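## Task

Scene 1: rotate the purple-handled tap on the clamped Schlenk flask's side arm to its closed position, handle lying crosswise to the side arm. Done only if the flask is still clamped as it was, the stopper is still seated in the neck, the stand has not moved, and no glass is broken.

## Robot and tools

ROBOT AND FRAMES
There are two arms, left_arm and right_arm. Each sits on its own carriage on one shared floor track: left_rail carries left_arm and is always the +y one, right_rail carries right_arm. Each arm base is at x = 0, y = that carriage's position_m, z = 0.04 m, facing +x. The scene frame is fixed to the table: table top z = 0, +z up, +x the direction the arms face, +y to their left. The track runs along y at x = 0, and the table edge is at x = 0.17 m. In the gripper's own frame the fingers point along +z and close along y. end_effector_position is the point between the pads when closed; fingertips reach about 33 mm past it. Right_arm's fingers can fold when gripping near the palm or pressing tip-first. Left_arm's fingers cannot.

TOOLS
execute_actions(actions, cameras): runs the actions in the list one after another. Each action can hold:
- rows: up to 15 rows, one per control step of 1/30 s.
- steps: 1 to 450, default 15, at least one per row.
- until: stop conditions on left_rail or right_rail fields, for example {"left_rail": {"position_status": ["!=", "moving"]}}, or {"all": {"status": "ended"}} / {"any": {"status": "ended"}}. Numbers need a comparison (=, !=, <, <=, >, >=).
- Rail commands: left_rail / right_rail with position_m (left -0.8 to 1.5 m, right -1.5 to 0.8 m), speed_m_s (0.01 to 1), acceleration_factor (0.1 to 1), or {"stop": true}.
An empty actions list just returns state and images. cameras picks images; [] means none.

ROW LAYOUT
One row is a single flat list of 18 numbers in [-1, 1] covering both arms, and it must always be full even if one arm is idle. Order: left dx, dy, dz, rx, ry, rz, left gripper position, force_limit, speed, then the same nine for the right arm.
The six pose numbers are an offset, not a pose. They count from that arm's Hand target at the start of the action, along the Hand target's own axes. 1.0 = 0.6 m for dx/dy/dz and 180 degrees for the rotation vector rx, ry, rz. Every row in an action counts from the same start, so rows describe a path, not increments. The next action starts from the new Hand target, so sending the same offset again moves the arm further.
Sending all six zeros re-asks for the current Hand target. To leave a gripper unchanged, resend its last three numbers, because 0 is itself a command.
Gripper position runs from +1 (open, 140 mm) through about -0.8 (pads touch) to -1 (close until blocked). force_limit runs -1 to +1; roughly 14 N to 58 N squeeze. speed runs -1 to +1; about 30 to 250 mm/s.
The controller clips each step to 150 mm and 16 degrees from the measured pose. For gentle motion, ramp offsets across rows, e.g. +0.01 per row.

move(target, speed, blend, stop_force, zero, blocking, cameras): plans a straight path for each gripper.
- target: one 18-number row with the same layout, offsets and scale as above, or a list of up to 15 such rows. Every row in the list counts from the same Hand targets.
- speed: 0.002 to 0.5 m/s, default 0.25; turns are capped at twice that in rad/s.
- blend: corner rounding in m.
- stop_force: 3 to 40 N, one value for both arms. It ends an arm's path when its wrist sensor feels that much push along the motion. It is unreliable while the gripper rotates, and should be left out when backing off a contact.
- zero: whether to re-zero before the move.
- blocking=false: returns early. It cannot be combined with stop_force. Until the move is shown ended, only wait or stop are accepted.
The whole move is capped at 10 s. The result adds a move: line such as done, off_target, moving, held or fault, plus limits like paced or held.

Other tools:
- wait(seconds 0 to 10): holds the current commands.
- stop: brakes a running move.
- zoom_image(camera, region [x0, y0, x1, y1] in pixels, at most 504x504). Cameras are cam_high, cam_bench_left, cam_bench_mid, cam_bench_right, cam_left_wrist and cam_right_wrist, all 896x504.
- zero_wrist_force(arm): re-zeros one arm's wrist sensor.
- finished_scene(scene 1 or 2): ends the scene; this cannot be undone.

RAILS
To drive a carriage, send position_m, then an action with until position_status != moving. A carriage drags its arm, and any row targets, along with it. Carriages must stay about 0.7 m or more apart; sending one nearer than 0.78 m may make it stop short.
position_status can read moving, done, contact_stop, time_out, stopped, stopped_with_arm, stopped_for_other_arm or stopped_for_other_carriage. position_answer reads taken or not_taken.

RESULT LINES
- end_effector_position (m), quaternion wxyz and velocities, in the scene frame.
- Hand target: where the next offsets start from.
- Tool commands.
- object_status: 0 moving, 1 blocked while opening, 2 gripping while closing, 3 at the commanded position or pads together.
- position_measured: in counts, 3 open to 230 closed.
- Joint positions / velocities: rail, then six joints.
- Joint torques.
- Wrist force and Wrist torque, in the gripper axes, plus the peak reading.
- Time used.

CAUTIONS
The glass is fragile: approach slowly and use stop_force on approaches. Do not move the flask, the stopper or the stand. Turn the tap handle with small rotations rather than forcing it. Excess twist on the gripper, or wrist joints near 26.3 N m, cause a torque fault. A net force around 150 N causes a force fault. Either stops the arm for 10 s. Keep the arms and carriages from colliding with each other. Never let anything fall off the table. Avoid long holds at full stretch, which overheat the motors. Confirm in images before calling finished_scene.

Each tool is called after "Call:" as name(argument=value, ...) on one line, values as JSON.

## Session

Call:
execute_actions(actions=[])

Scene clock: 0.00 s.
left_arm: end_effector_position=(+0.3456, +0.8387, +0.5800) position_measured=3 object_status=3 end_effector_quat_wxyz=(+0.000, +1.000, +0.000, +0.000) | right_arm: end_effector_position=(+0.3456, -1.1254, +0.5800) position_measured=3 object_status=3 end_effector_quat_wxyz=(+0.000, +1.000, +0.000, +0.000)
Joint positions: left_arm=[0.811 -0.316 -1.725 0.971 -0.816 -1.571 2.826] | right_arm=[-1.153 -0.316 -1.725 0.971 -0.816 -1.571 2.826]
Joint velocities: within noise
Joint torques (N m): no reading
Wrist force (N): no reading
Wrist torque (N m): no reading
Wrist force, peak (N): no reading
Hand target: left_arm +0.3456, +0.8387, +0.5800; +0.000, +1.000, +0.000, +0.000 | right_arm +0.3456, -1.1254, +0.5800; +0.000, +1.000, +0.000, +0.000
Tool commands: left_gripper/position=+1.0 left_gripper/force_limit=+1.0 left_gripper/speed=+1.0 right_gripper/position=+1.0 right_gripper/force_limit=+1.0 right_gripper/speed=+1.0
left_rail: position_m=0.811 position_status=done
right_rail: position_m=-1.153 position_status=done

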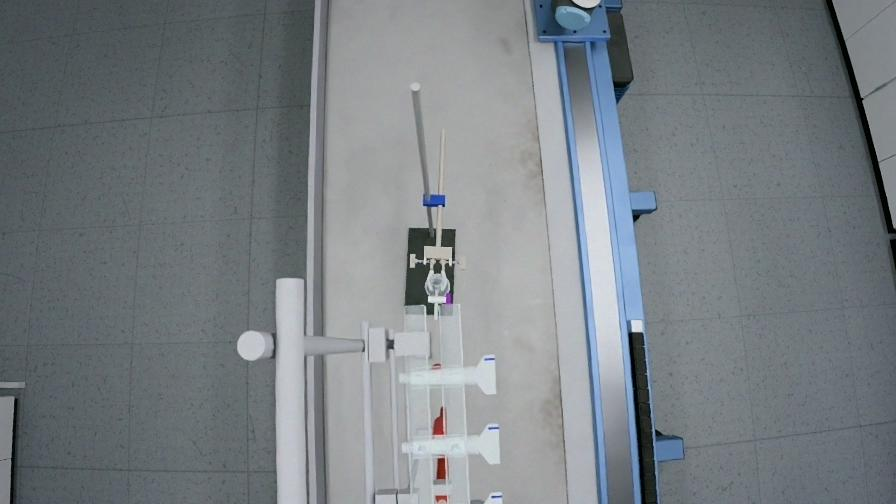

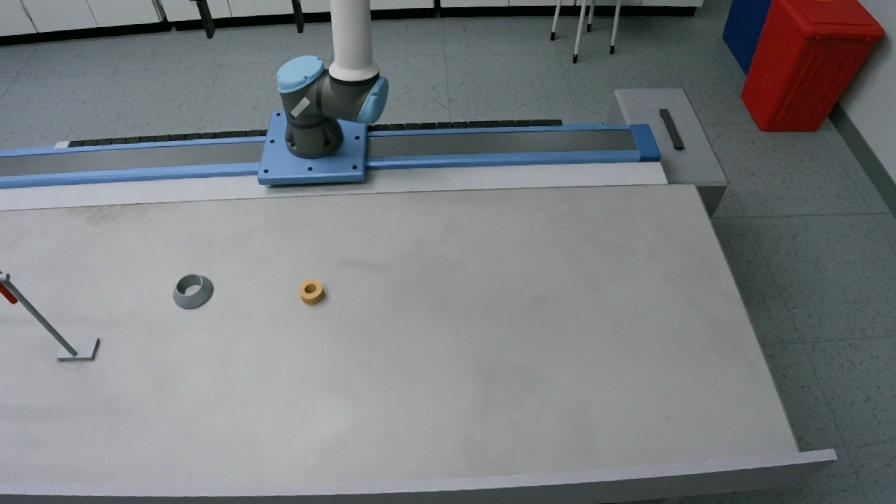

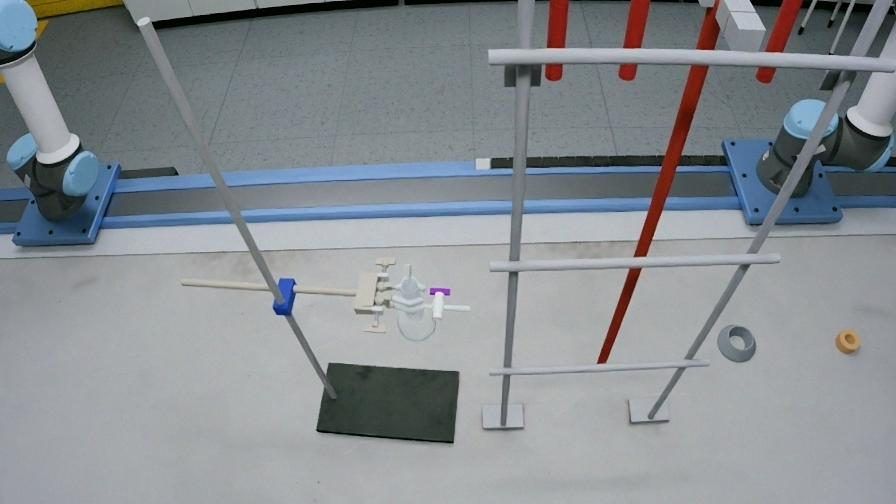

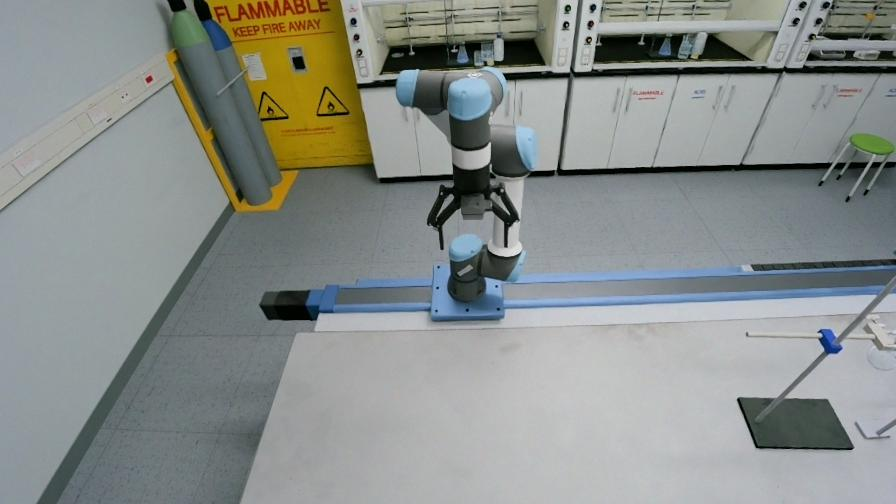

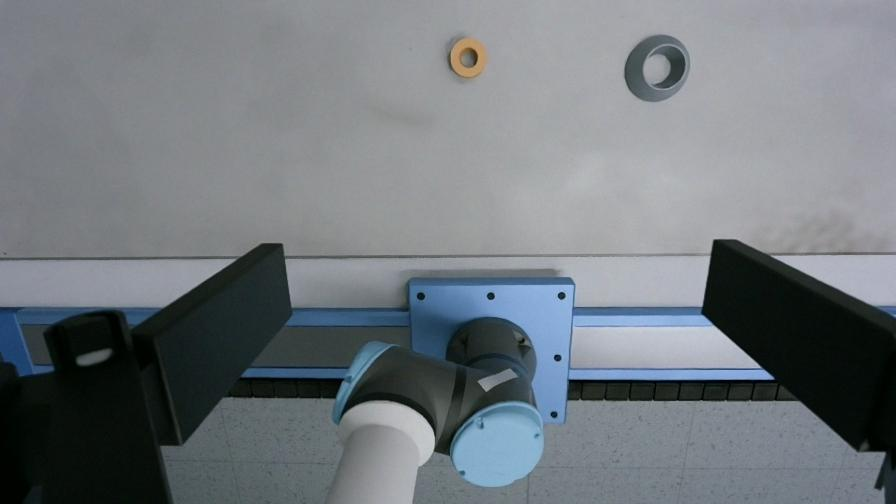

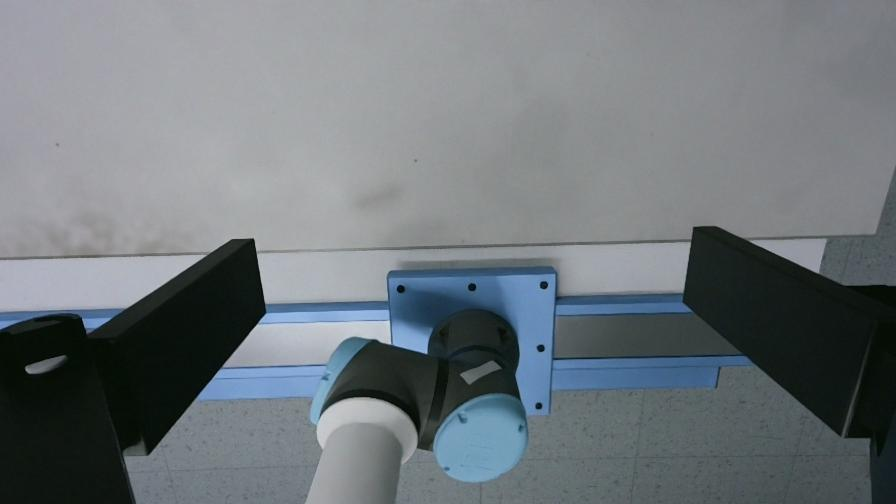

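Call:
zoom_image(camera="cam_bench_mid", region=[340, 240, 500, 360])

Call:
zoom_image(camera="cam_high", region=[380, 170, 500, 330])

Scaled by 3.150.

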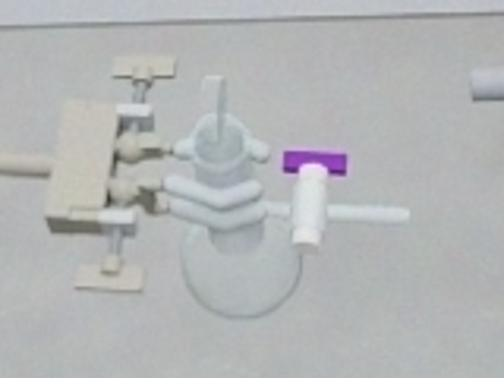

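Scaled by 3.150.

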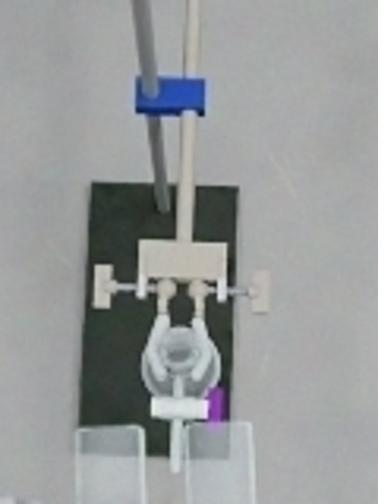

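Call:
zoom_image(camera="cam_bench_mid", region=[415, 275, 475, 325])

Call:
zoom_image(camera="cam_high", region=[420, 275, 470, 315])

Call:
execute_actions(actions=[{"right_rail": {"position_m": -0.43}, "steps": 90, "until": {"right_rail": {"position_status": ["!=", "moving"]}}}], cameras=[])

Scaled by 8.400.

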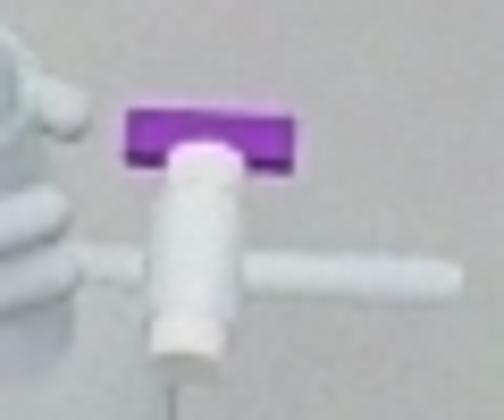

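Scaled by 10.080.

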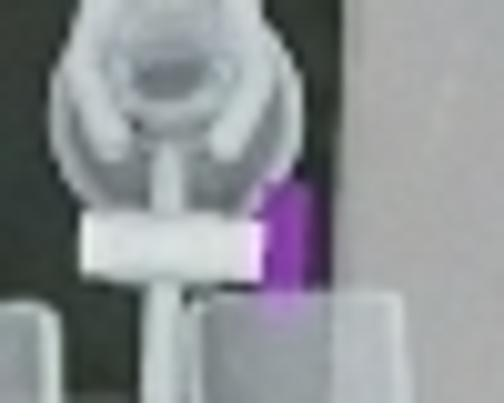

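Scene clock: 23.67 s.
left_arm: end_effector_position=(+0.3456, +0.8387, +0.5800) position_measured=3 object_status=3 end_effector_quat_wxyz=(+0.000, +1.000, +0.000, +0.000) | right_arm: end_effector_position=(+0.3456, -0.4028, +0.5800) position_measured=3 object_status=3 end_effector_quat_wxyz=(+0.000, +1.000, +0.000, +0.000)
Joint positions: left_arm=[0.811 -0.316 -1.725 0.971 -0.816 -1.571 2.826] | right_arm=[-0.43 -0.316 -1.725 0.971 -0.816 -1.571 2.826]
Joint velocities: within noise
Joint torques (N m): left_arm=[-0.42 -12.82 -18.75 -3.84 0.1 0.15] | right_arm=[0.67 -12.01 -18.42 -3.48 0.21 0.1]
Wrist force (N): left_arm=[-0.1 0.1 0.2] | right_arm=[0.1 0.1 -0.3]
Wrist torque (N m): left_arm=[0.02 0.03 0.00] | right_arm=[0.02 0.00 -0.01]
Wrist force, peak (N): left_arm=[-0.3 0.4 0.5] | right_arm=[0.0 3.2 0.0]
Hand target: left_arm +0.3456, +0.8387, +0.5800; +0.000, +1.000, +0.000, +0.000 | right_arm +0.3456, -0.4028, +0.5800; +0.000, +1.000, +0.000, +0.000
Tool commands: left_gripper/position=+1.0 left_gripper/force_limit=+1.0 left_gripper/speed=+1.0 right_gripper/position=+1.0 right_gripper/force_limit=+1.0 right_gripper/speed=+1.0
left_rail: position_m=0.811 position_status=done
right_rail: position_m=-0.430 position_status=done
No camera images: "cameras" was empty.

Call:
move(target=[[0,0,0,0,0,0,1,1,1, 0.0573,-0.5547,0.1333,-0.39516,0.36849,-0.36849,-0.2,-1,-0.3],[0,0,0,0,0,0,1,1,1, 0.0907,-0.5563,0.3383,-0.39516,0.36849,-0.36849,-0.2,-1,-0.3]], speed=[0.45, 0.3], blend=[0.03, 0], cameras=["cam_high", "cam_bench_mid", "cam_right_wrist"])

Scene clock: 30.07 s.
left_arm: end_effector_position=(+0.3456, +0.8387, +0.5800) position_measured=3 object_status=3 end_effector_quat_wxyz=(+0.000, +1.000, +0.000, +0.000) | right_arm: end_effector_position=(+0.4000, -0.0690, +0.3770) position_measured=154 object_status=3 end_effector_quat_wxyz=(+0.517, +0.517, +0.482, +0.482)
Joint positions: left_arm=[0.811 -0.316 -1.725 0.971 -0.816 -1.571 2.826] | right_arm=[-0.43 0.995 -1.215 2.185 -4.111 -2.635 1.571]
Joint velocities: within noise
Joint torques (N m): left_arm=[0.07 -13.44 -14.59 -4.49 0.2 0.1] | right_arm=[-9.05 -21.82 -21.74 -2.45 1.7 -1.92]
Wrist force (N): left_arm=[0.0 -0.1 0.3] | right_arm=[0.2 0.2 1.0]
Wrist torque (N m): left_arm=[-0.01 0.00 0.01] | right_arm=[0.18 -0.01 0.07]
Wrist force, peak (N): left_arm=[0.1 0.4 0.5] | right_arm=[2.0 1.5 0.2]
Hand target: left_arm +0.3456, +0.8387, +0.5800; +0.000, +1.000, +0.000, +0.000 | right_arm +0.4000, -0.0690, +0.3770; +0.517, +0.517, +0.482, +0.482
Off the commanded pose: left_arm 0.000 m, 0 deg | right_arm 0.000 m, 0 deg.
left_rail: position_m=0.811 position_status=done
right_rail: position_m=-0.430 position_status=done
move: done; limits=paced
camera_calibration:
cam_right_wrist: T_world_to_cam=[[-0.011477, -0.030535, 0.999468, -0.362445], [-0.37876, -0.924921, -0.0326068, 0.112233], [0.925424, -0.378932, -0.000950132, -0.251226], [0, 0, 0, 1]] pos_world=[0.27084, -0.00245801, 0.365673]
Images, in order (width x height): cam_high 896x504, cam_bench_mid 896x504, cam_right_wrist 896x504.

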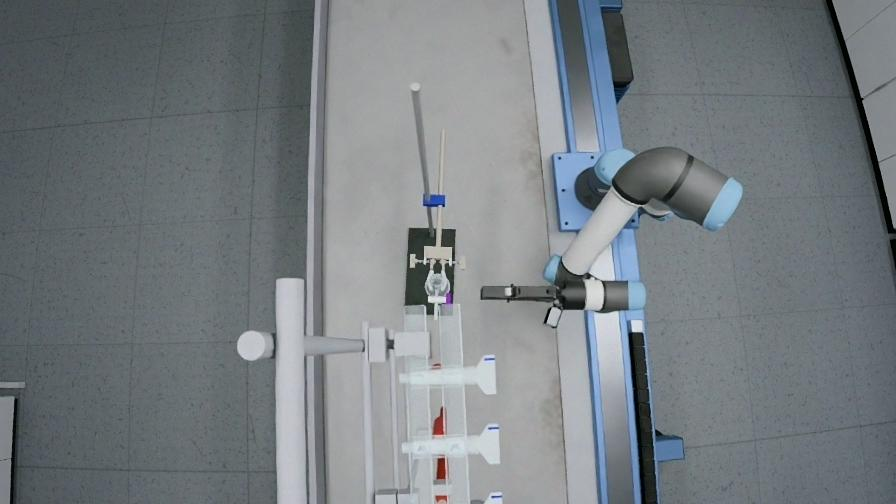

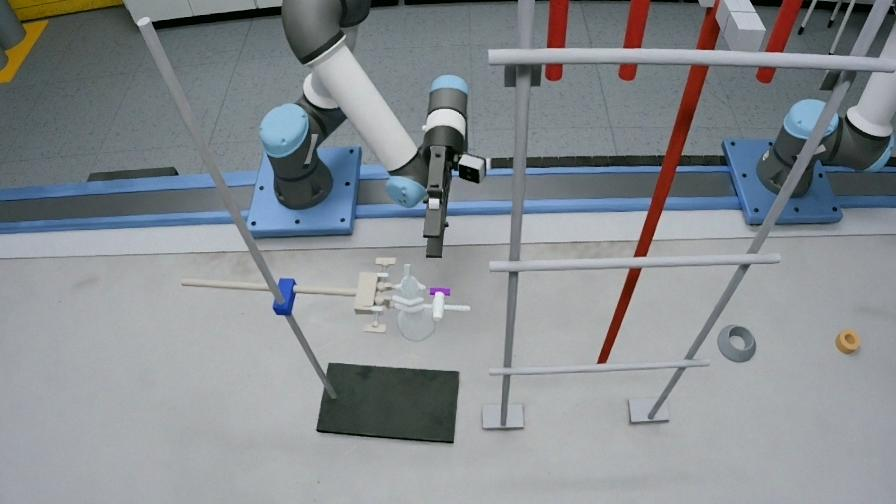

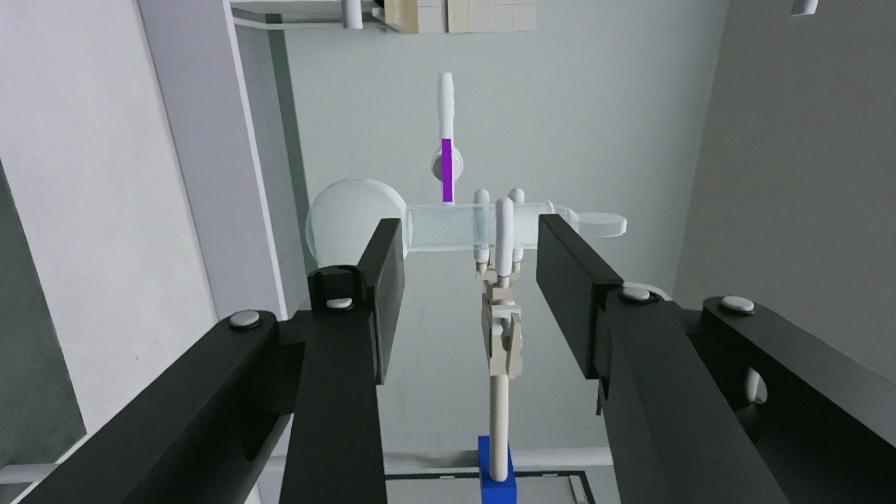

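Call:
zoom_image(camera="cam_right_wrist", region=[340, 120, 620, 400])

Call:
zoom_image(camera="cam_bench_mid", region=[400, 190, 500, 310])

Call:
zoom_image(camera="cam_high", region=[420, 260, 520, 330])

Scaled by 1.800.

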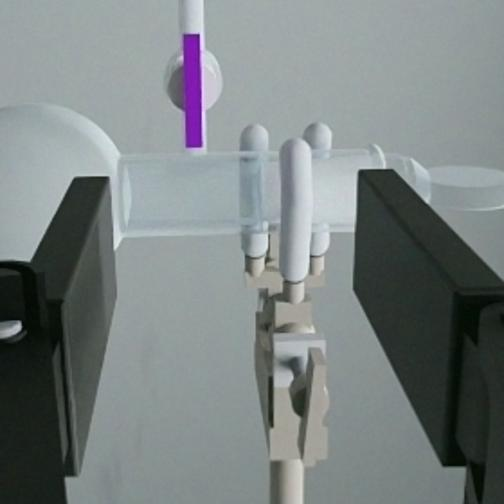

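Scaled by 4.200.

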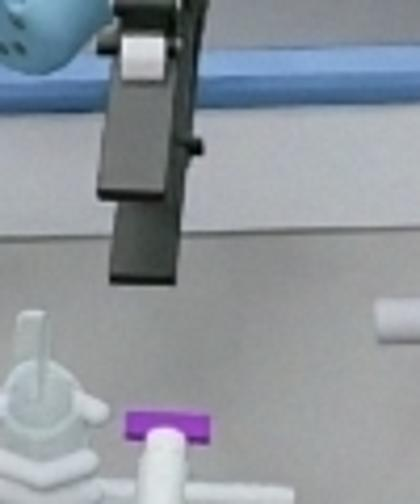

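Scaled by 5.040.

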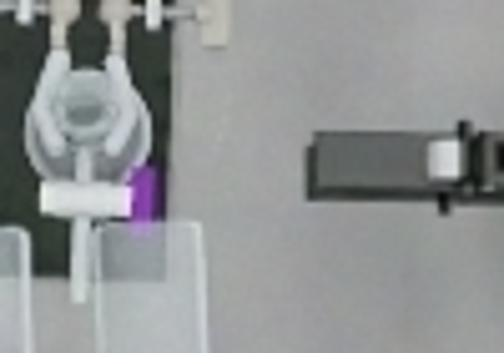

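Call:
move(target=[0,0,0,0,0,0,1,1,1, 0.03247,-0.015,0.09631,0,0,0,-0.52,-1,-0.3], speed=0.12, cameras=["cam_high", "cam_bench_mid", "cam_right_wrist"])

Call:
zoom_image(camera="cam_right_wrist", region=[360, 140, 580, 340])

Call:
zoom_image(camera="cam_bench_mid", region=[400, 230, 480, 310])

Call:
zoom_image(camera="cam_high", region=[420, 270, 500, 320])

Scene clock: 40.33 s.
left_arm: end_effector_position=(+0.3456, +0.8387, +0.5800) position_measured=3 object_status=3 end_effector_quat_wxyz=(+0.000, +1.000, +0.000, +0.000) | right_arm: end_effector_position=(+0.4589, -0.0536, +0.3680) position_measured=195 object_status=3 end_effector_quat_wxyz=(+0.517, +0.517, +0.482, +0.482)
Joint positions: left_arm=[0.811 -0.316 -1.725 0.971 -0.816 -1.571 2.826] | right_arm=[-0.43 0.895 -1.141 2.097 -4.098 -2.535 1.571]
Joint velocities: within noise
Joint torques (N m): left_arm=[0.25 -13.53 -13.16 -4.53 0.19 0.17] | right_arm=[-9.19 -24.49 -23.55 -0.23 1.68 -1.86]
Wrist force (N): left_arm=[0.0 0.1 0.5] | right_arm=[0.8 0.1 1.0]
Wrist torque (N m): left_arm=[0.03 0.00 0.00] | right_arm=[0.17 -0.14 0.09]
Wrist force, peak (N): left_arm=[-0.2 0.4 0.5] | right_arm=[0.7 0.1 2.0]
Hand target: left_arm +0.3456, +0.8387, +0.5800; +0.000, +1.000, +0.000, +0.000 | right_arm +0.4590, -0.0536, +0.3680; +0.517, +0.517, +0.482, +0.482
Off the commanded pose: left_arm 0.000 m, 0 deg | right_arm 0.000 m, 0 deg.
left_rail: position_m=0.811 position_status=done
right_rail: position_m=-0.430 position_status=done
move: done
camera_calibration:
cam_right_wrist: T_world_to_cam=[[-0.0116179, -0.0305836, 0.999465, -0.352254], [-0.37872, -0.924933, -0.0327052, 0.148468], [0.925438, -0.378897, -0.000836825, -0.299941], [0, 0, 0, 1]] pos_world=[0.329712, 0.0129034, 0.35667]
Images, in order (width x height): cam_high 896x504, cam_bench_mid 896x504, cam_right_wrist 896x504.

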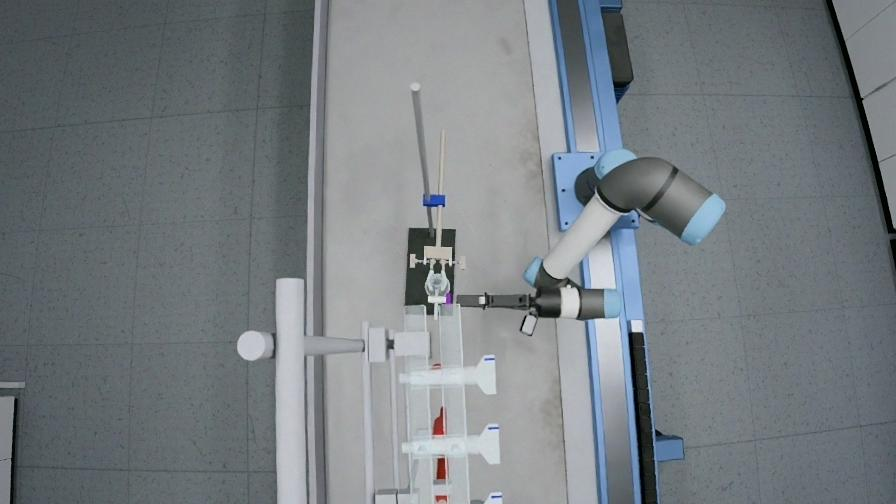

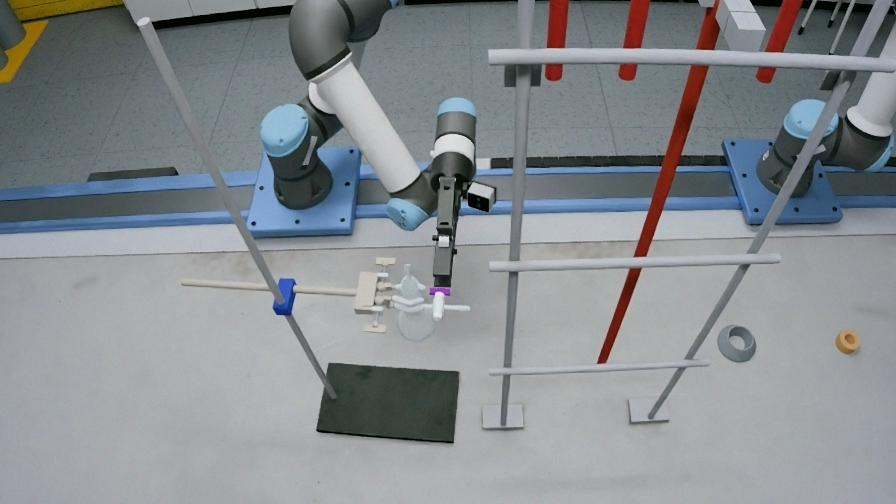

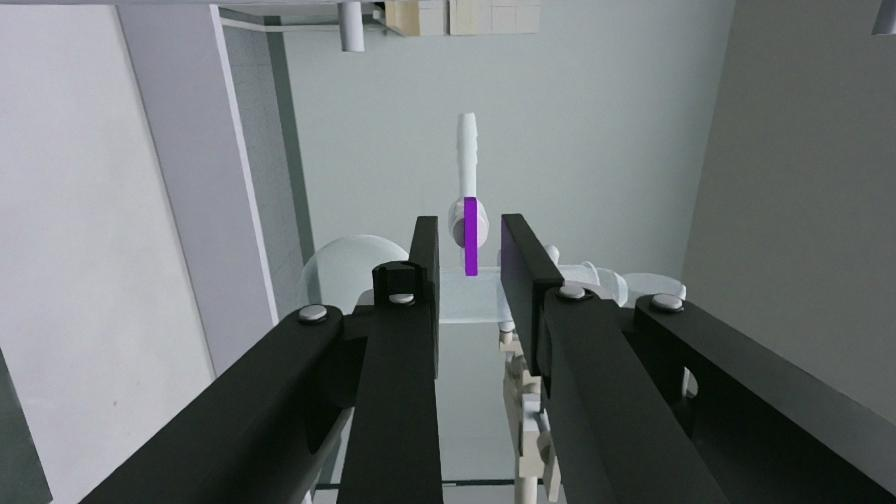

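Scaled by 2.291.

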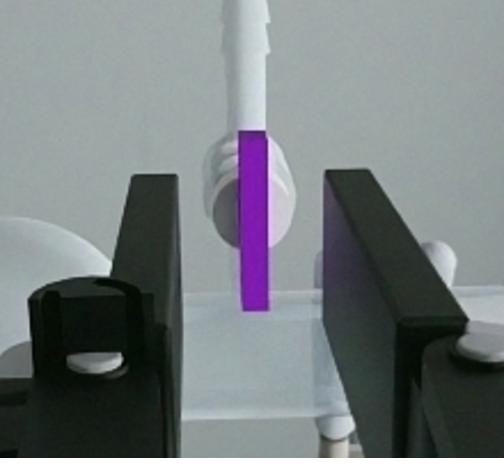

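Scaled by 6.300.

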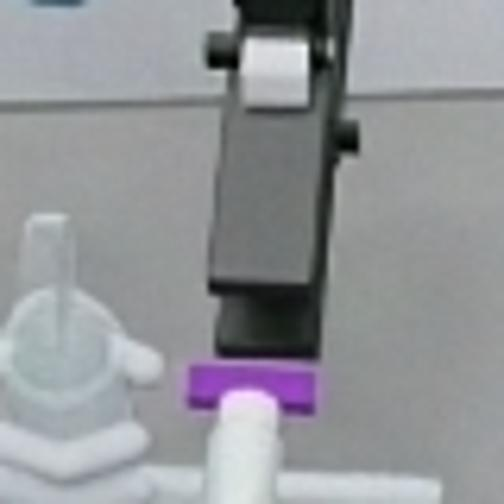

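Scaled by 6.300.

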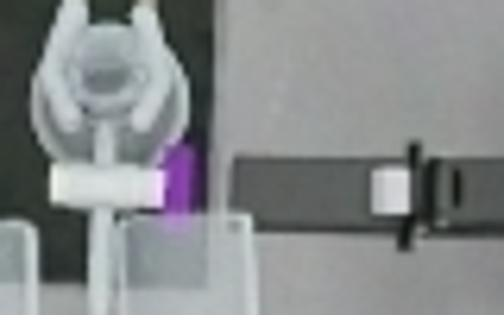

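Call:
move(target=[0,0,0,0,0,0,1,1,1, -0.00333,0.0025,0.03833,0,0,0,-0.52,-1,-0.3], speed=0.05, stop_force=8, cameras=["cam_high", "cam_bench_mid", "cam_right_wrist"])

Call:
zoom_image(camera="cam_right_wrist", region=[400, 180, 540, 320])

Call:
zoom_image(camera="cam_bench_mid", region=[400, 240, 480, 320])

Call:
zoom_image(camera="cam_high", region=[430, 280, 480, 320])

Scene clock: 47.10 s.
left_arm: end_effector_position=(+0.3456, +0.8387, +0.5800) position_measured=3 object_status=3 end_effector_quat_wxyz=(+0.000, +1.000, +0.000, +0.000) | right_arm: end_effector_position=(+0.4818, -0.0572, +0.3695) position_measured=195 object_status=3 end_effector_quat_wxyz=(+0.517, +0.517, +0.482, +0.482)
Joint positions: left_arm=[0.811 -0.316 -1.725 0.971 -0.816 -1.571 2.826] | right_arm=[-0.43 0.846 -1.135 2.08 -4.087 -2.486 1.571]
Joint velocities: within noise
Joint torques (N m): left_arm=[0.2 -13.54 -11.84 -4.55 0.13 0.1] | right_arm=[-8.94 -26.33 -21.83 -0.51 1.74 0.44]
Wrist force (N): left_arm=[-0.1 0.2 0.0] | right_arm=[0.7 0.1 1.0]
Wrist torque (N m): left_arm=[0.04 0.03 0.00] | right_arm=[0.18 -0.10 0.09]
Wrist force, peak (N): left_arm=[0.0 0.2 0.7] | right_arm=[1.0 0.8 1.4]
Hand target: left_arm +0.3456, +0.8387, +0.5800; +0.000, +1.000, +0.000, +0.000 | right_arm +0.4818, -0.0572, +0.3695; +0.517, +0.517, +0.482, +0.482
Off the commanded pose: left_arm 0.000 m, 0 deg | right_arm 0.000 m, 0 deg.
left_rail: position_m=0.811 position_status=done
right_rail: position_m=-0.430 position_status=done
move: done
camera_calibration:
cam_right_wrist: T_world_to_cam=[[-0.0116135, -0.0304732, 0.999468, -0.353576], [-0.378728, -0.924934, -0.0326014, 0.153882], [0.925435, -0.378905, -0.0007994, -0.322527], [0, 0, 0, 1]] pos_world=[0.352651, 0.00934857, 0.358147]
Images, in order (width x height): cam_high 896x504, cam_bench_mid 896x504, cam_right_wrist 896x504.

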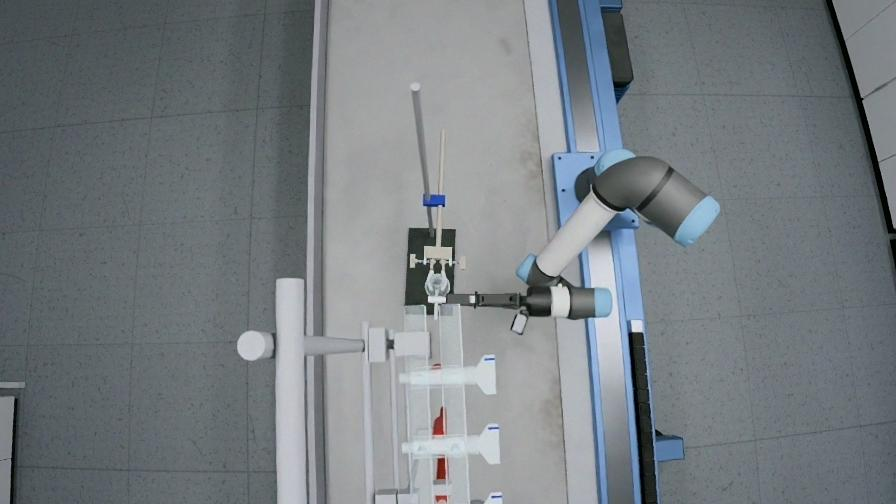

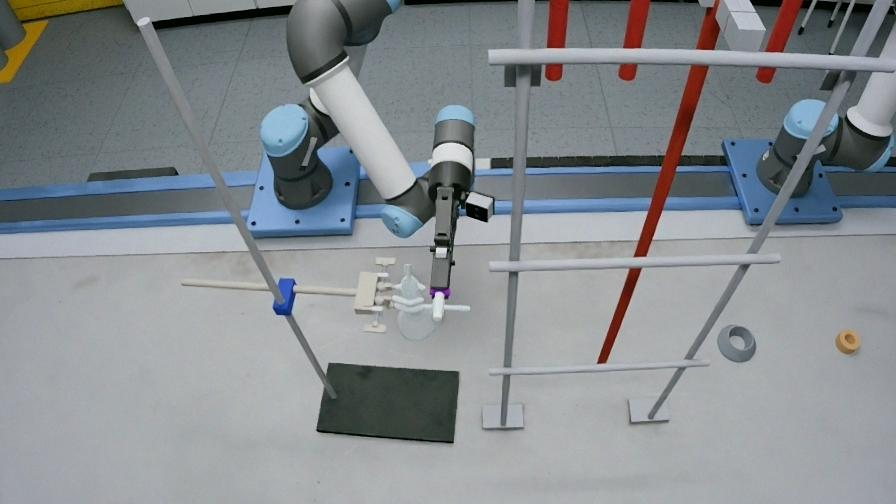

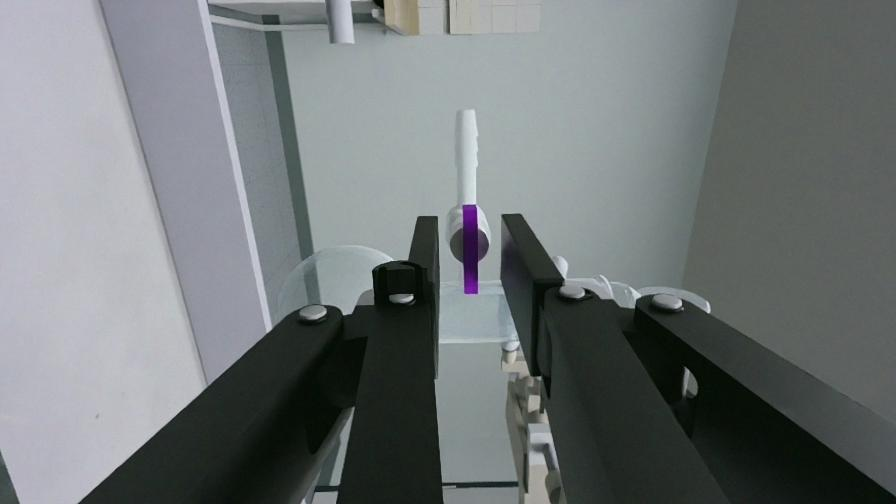

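Scaled by 3.600.

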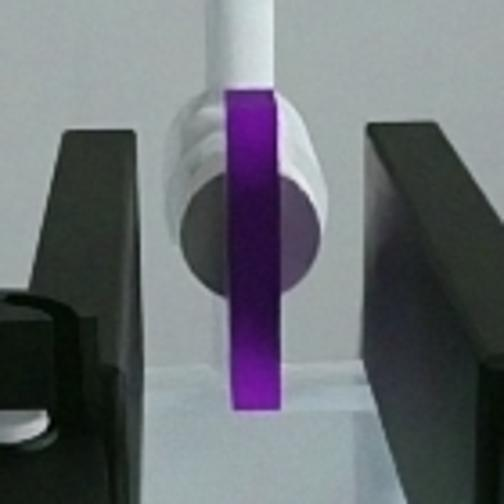

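Scaled by 6.300.

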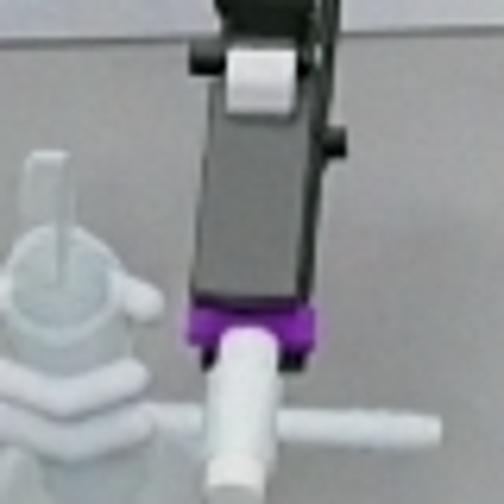

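Scaled by 10.080.

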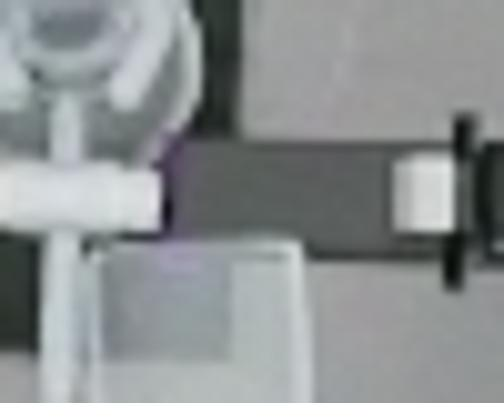

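Call:
execute_actions(actions=[{"rows": [[0,0,0,0,0,0,1,1,1, 0,0,0,0,0,0,-1,-1,-1]], "steps": 40}], cameras=["cam_right_wrist"])

Call:
zoom_image(camera="cam_right_wrist", region=[400, 180, 540, 320])

Scene clock: 50.70 s.
left_arm: end_effector_position=(+0.3456, +0.8387, +0.5800) position_measured=3 object_status=3 end_effector_quat_wxyz=(+0.000, +1.000, +0.000, +0.000) | right_arm: end_effector_position=(+0.4818, -0.0572, +0.3695) position_measured=223 object_status=2 end_effector_quat_wxyz=(+0.517, +0.517, +0.482, +0.482)
Joint positions: left_arm=[0.811 -0.316 -1.725 0.971 -0.816 -1.571 2.826] | right_arm=[-0.43 0.846 -1.135 2.08 -4.087 -2.486 1.571]
Joint velocities: within noise
Joint torques (N m): left_arm=[-0.02 -14.24 -12.23 -4.53 0.17 0.1] | right_arm=[-8.24 -26.36 -14.77 -1.02 1.4 1.59]
Wrist force (N): left_arm=[0.1 0.2 0.4] | right_arm=[0.6 0.4 0.8]
Wrist torque (N m): left_arm=[0.05 -0.02 0.00] | right_arm=[0.26 -0.11 0.11]
Wrist force, peak (N): left_arm=[0.1 0.4 0.6] | right_arm=[0.8 0.7 1.4]
Hand target: left_arm +0.3456, +0.8387, +0.5800; +0.000, +1.000, +0.000, +0.000 | right_arm +0.4818, -0.0572, +0.3695; +0.517, +0.517, +0.482, +0.482
Off the commanded pose: left_arm 0.000 m, 0 deg | right_arm 0.000 m, 0 deg.
left_rail: position_m=0.811 position_status=done
right_rail: position_m=-0.430 position_status=done
camera_calibration:
cam_right_wrist: T_world_to_cam=[[-0.0116158, -0.030507, 0.999467, -0.353576], [-0.378729, -0.924932, -0.0326336, 0.153894], [0.925435, -0.378906, -0.000810108, -0.322524], [0, 0, 0, 1]] pos_world=[0.352652, 0.00934876, 0.358149]
Images, in order (width x height): cam_right_wrist 896x504.

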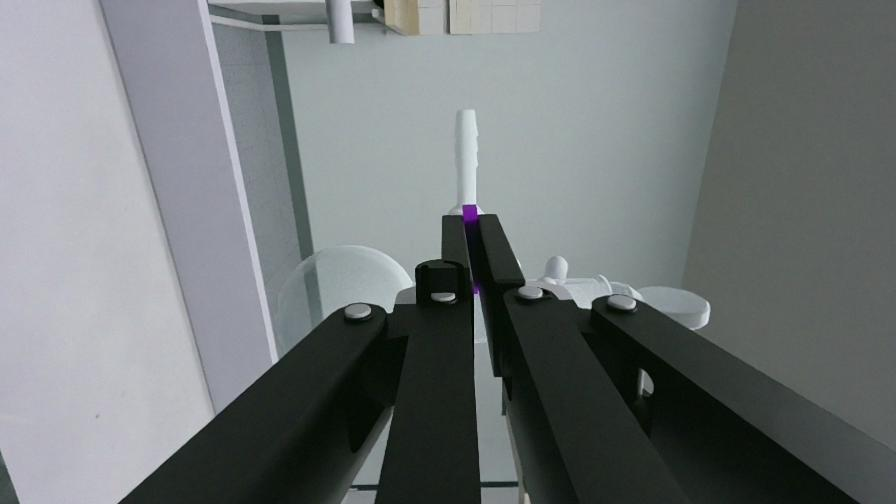

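Scaled by 3.600.

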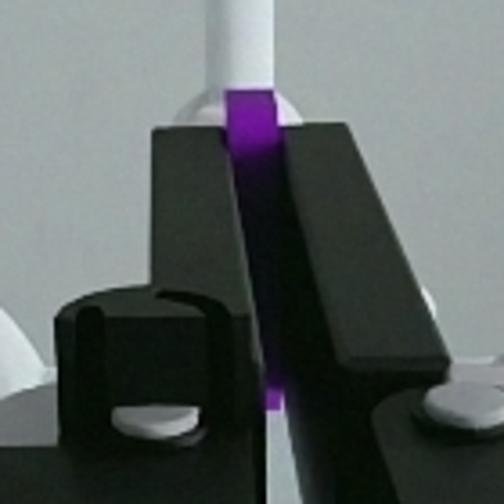

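Call:
move(target=[0,0,0,0,0,0,1,1,1, 0,0,0,0,0,0.0667,-1,-1,-1], speed=0.2, cameras=["cam_right_wrist", "cam_bench_mid"])

Call:
zoom_image(camera="cam_bench_mid", region=[400, 240, 480, 320])

Call:
zoom_image(camera="cam_right_wrist", region=[400, 180, 540, 320])

Scene clock: 52.70 s.
left_arm: end_effector_position=(+0.3456, +0.8387, +0.5800) position_measured=3 object_status=3 end_effector_quat_wxyz=(+0.000, +1.000, +0.000, +0.000) | right_arm: end_effector_position=(+0.4818, -0.0572, +0.3695) position_measured=223 object_status=2 end_effector_quat_wxyz=(+0.464, +0.565, +0.426, +0.534)
Joint positions: left_arm=[0.811 -0.316 -1.725 0.971 -0.816 -1.571 2.826] | right_arm=[-0.43 0.846 -1.135 2.08 -4.087 -2.486 1.78]
Joint velocities: within noise
Joint torques (N m): left_arm=[0.44 -14.61 -12.47 -4.58 0.3 0.14] | right_arm=[-5.74 -40.98 -8.33 -0.38 0.16 2.63]
Wrist force (N): left_arm=[-0.1 0.3 0.3] | right_arm=[2.3 0.5 0.7]
Wrist torque (N m): left_arm=[0.06 0.02 0.01] | right_arm=[0.12 -0.21 -0.07]
Wrist force, peak (N): left_arm=[-0.1 0.5 0.4] | right_arm=[1.7 1.6 0.8]
Hand target: left_arm +0.3456, +0.8387, +0.5800; +0.000, +1.000, +0.000, +0.000 | right_arm +0.4818, -0.0572, +0.3695; +0.464, +0.565, +0.426, +0.534
Off the commanded pose: left_arm 0.000 m, 0 deg | right_arm 0.000 m, 0 deg.
left_rail: position_m=0.811 position_status=done
right_rail: position_m=-0.430 position_status=done
move: done
camera_calibration:
cam_right_wrist: T_world_to_cam=[[-0.0260858, -0.237032, 0.971152, -0.34794], [-0.376817, -0.89749, -0.229174, 0.227162], [0.92592, -0.371925, -0.0659059, -0.298307], [0, 0, 0, 1]] pos_world=[0.352731, 0.0104553, 0.370302]
Images, in order (width x height): cam_bench_mid 896x504, cam_right_wrist 896x504.

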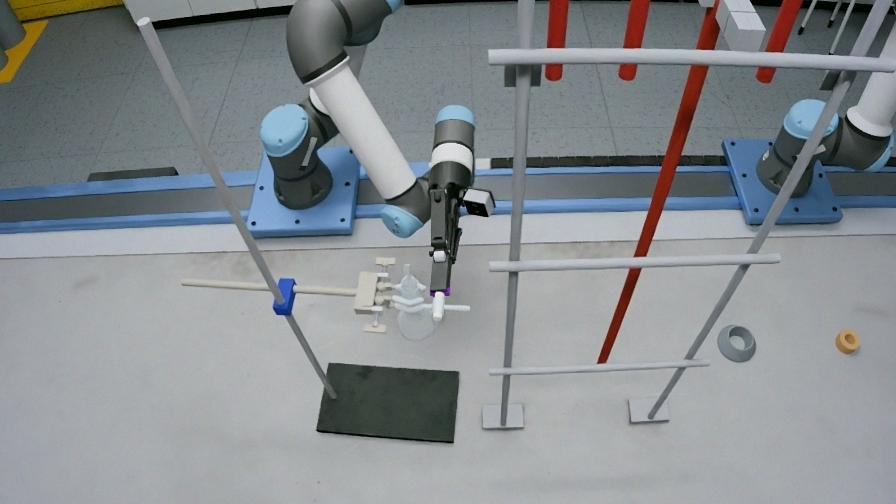

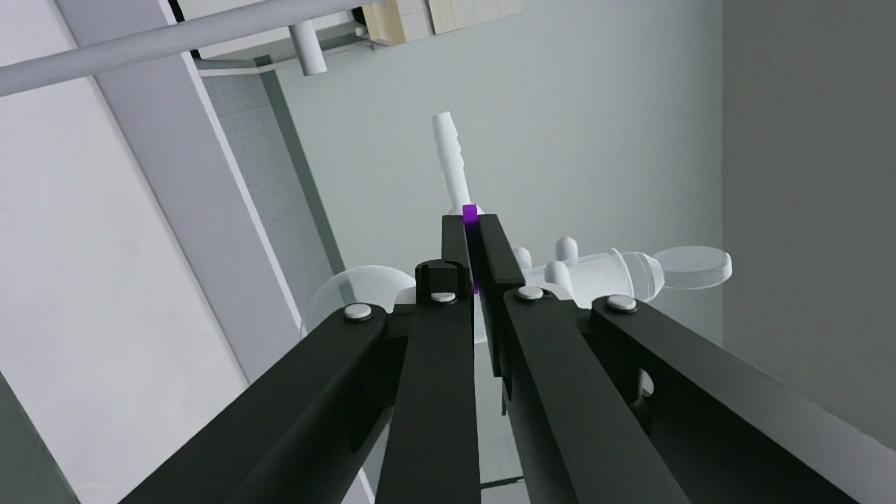

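Scaled by 6.300.

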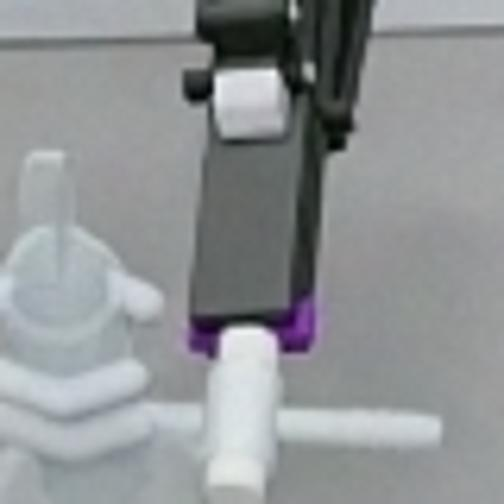

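Scaled by 3.600.

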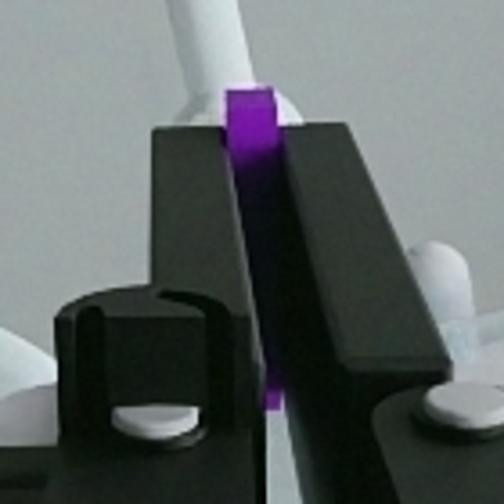

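Call:
move(target=[0,0,0,0,0,0,1,1,1, 0,0,0,0,0,0.2,-1,-1,-1], speed=0.25, cameras=[])

Scene clock: 55.80 s.
left_arm: end_effector_position=(+0.3456, +0.8387, +0.5800) position_measured=3 object_status=3 end_effector_quat_wxyz=(+0.000, +1.000, +0.000, +0.000) | right_arm: end_effector_position=(+0.4818, -0.0571, +0.3695) position_measured=223 object_status=2 end_effector_quat_wxyz=(+0.276, +0.669, +0.230, +0.651)
Joint positions: left_arm=[0.811 -0.316 -1.725 0.971 -0.816 -1.571 2.826] | right_arm=[-0.43 0.846 -1.135 2.08 -4.087 -2.486 2.408]
Joint velocities: within noise
Joint torques (N m): left_arm=[0.78 -13.81 -12.81 -4.58 0.23 0.14] | right_arm=[-1.93 -42.56 -9.87 -0.78 0.95 2.61]
Wrist force (N): left_arm=[-0.3 0.2 0.5] | right_arm=[2.5 -2.6 0.3]
Wrist torque (N m): left_arm=[0.05 0.06 0.01] | right_arm=[0.21 -0.38 -0.15]
Wrist force, peak (N): left_arm=[0.0 0.4 0.5] | right_arm=[2.8 -3.1 0.1]
Hand target: left_arm +0.3456, +0.8387, +0.5800; +0.000, +1.000, +0.000, +0.000 | right_arm +0.4818, -0.0572, +0.3695; +0.276, +0.669, +0.230, +0.651
Off the commanded pose: left_arm 0.000 m, 0 deg | right_arm 0.000 m, 0 deg.
left_rail: position_m=0.811 position_status=done
right_rail: position_m=-0.430 position_status=done
move: done
No camera images: "cameras" was empty.

Call:
move(target=[0,0,0,0,0,0,1,1,1, 0.00067,-0.00074,0,0,0,0.2333,-1,-1,-1], speed=0.25, cameras=["cam_right_wrist", "cam_bench_mid"])

Call:
zoom_image(camera="cam_bench_mid", region=[400, 240, 480, 320])

Call:
zoom_image(camera="cam_right_wrist", region=[360, 140, 560, 340])

Scene clock: 59.67 s.
left_arm: end_effector_position=(+0.3456, +0.8387, +0.5800) position_measured=3 object_status=3 end_effector_quat_wxyz=(+0.000, +1.000, +0.000, +0.000) | right_arm: end_effector_position=(+0.4819, -0.0566, +0.3695) position_measured=223 object_status=2 end_effector_quat_wxyz=(+0.025, +0.707, -0.025, +0.707)
Joint positions: left_arm=[0.811 -0.316 -1.725 0.971 -0.816 -1.571 2.826] | right_arm=[-0.43 0.847 -1.134 2.079 -4.086 -2.487 3.141]
Joint velocities: within noise
Joint torques (N m): left_arm=[0.66 -14.27 -12.12 -4.56 0.24 0.17] | right_arm=[4.1 -42.92 -9.41 -0.92 0.78 2.4]
Wrist force (N): left_arm=[0.0 0.2 0.6] | right_arm=[0.4 -2.2 0.1]
Wrist torque (N m): left_arm=[0.05 0.00 0.00] | right_arm=[0.19 -0.50 -0.19]
Wrist force, peak (N): left_arm=[0.1 0.4 0.6] | right_arm=[2.7 -3.5 0.5]
Hand target: left_arm +0.3456, +0.8387, +0.5800; +0.000, +1.000, +0.000, +0.000 | right_arm +0.4819, -0.0566, +0.3695; +0.025, +0.707, -0.025, +0.707
Off the commanded pose: left_arm 0.000 m, 0 deg | right_arm 0.000 m, 0 deg.
left_rail: position_m=0.811 position_status=done
right_rail: position_m=-0.430 position_status=done
move: done
camera_calibration:
cam_right_wrist: T_world_to_cam=[[-0.0790936, -0.996383, -0.0310657, 0.0051409], [-0.310213, 0.054217, -0.94912, 0.515495], [0.947371, -0.0654323, -0.313379, -0.19966], [0, 0, 0, 1]] pos_world=[0.349472, -0.0358905, 0.426857]
Images, in order (width x height): cam_bench_mid 896x504, cam_right_wrist 896x504.

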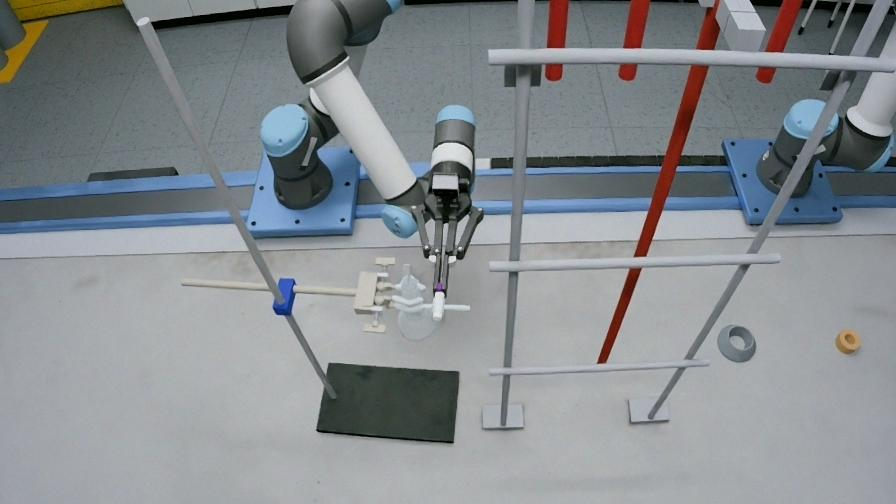

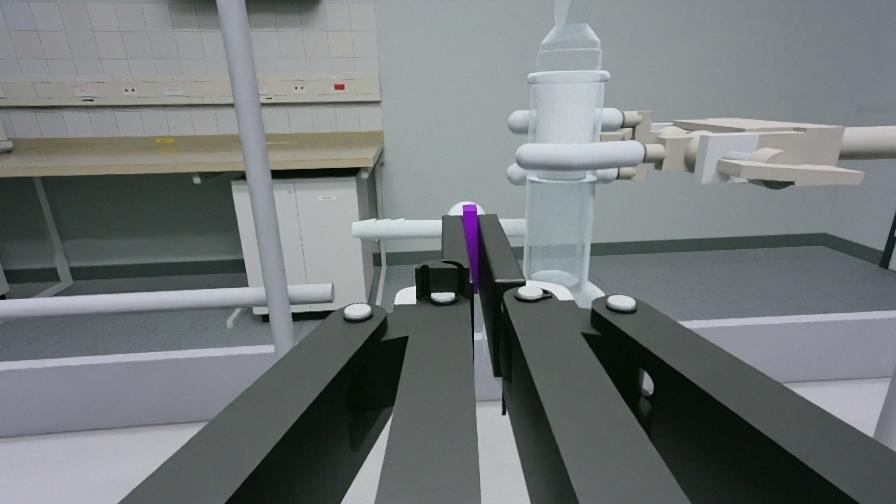

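Scaled by 6.300.

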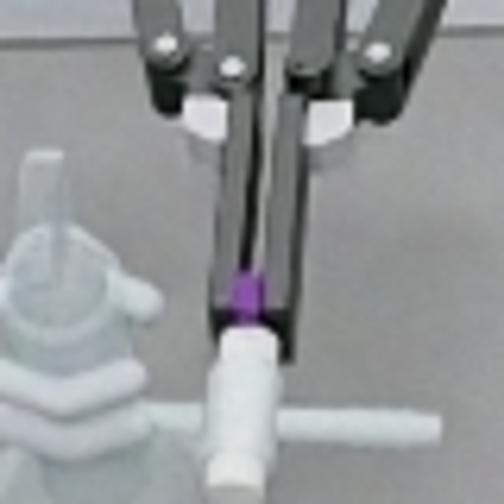

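Scaled by 2.520.

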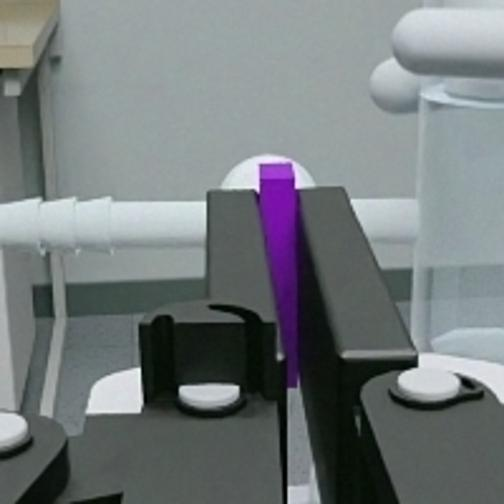

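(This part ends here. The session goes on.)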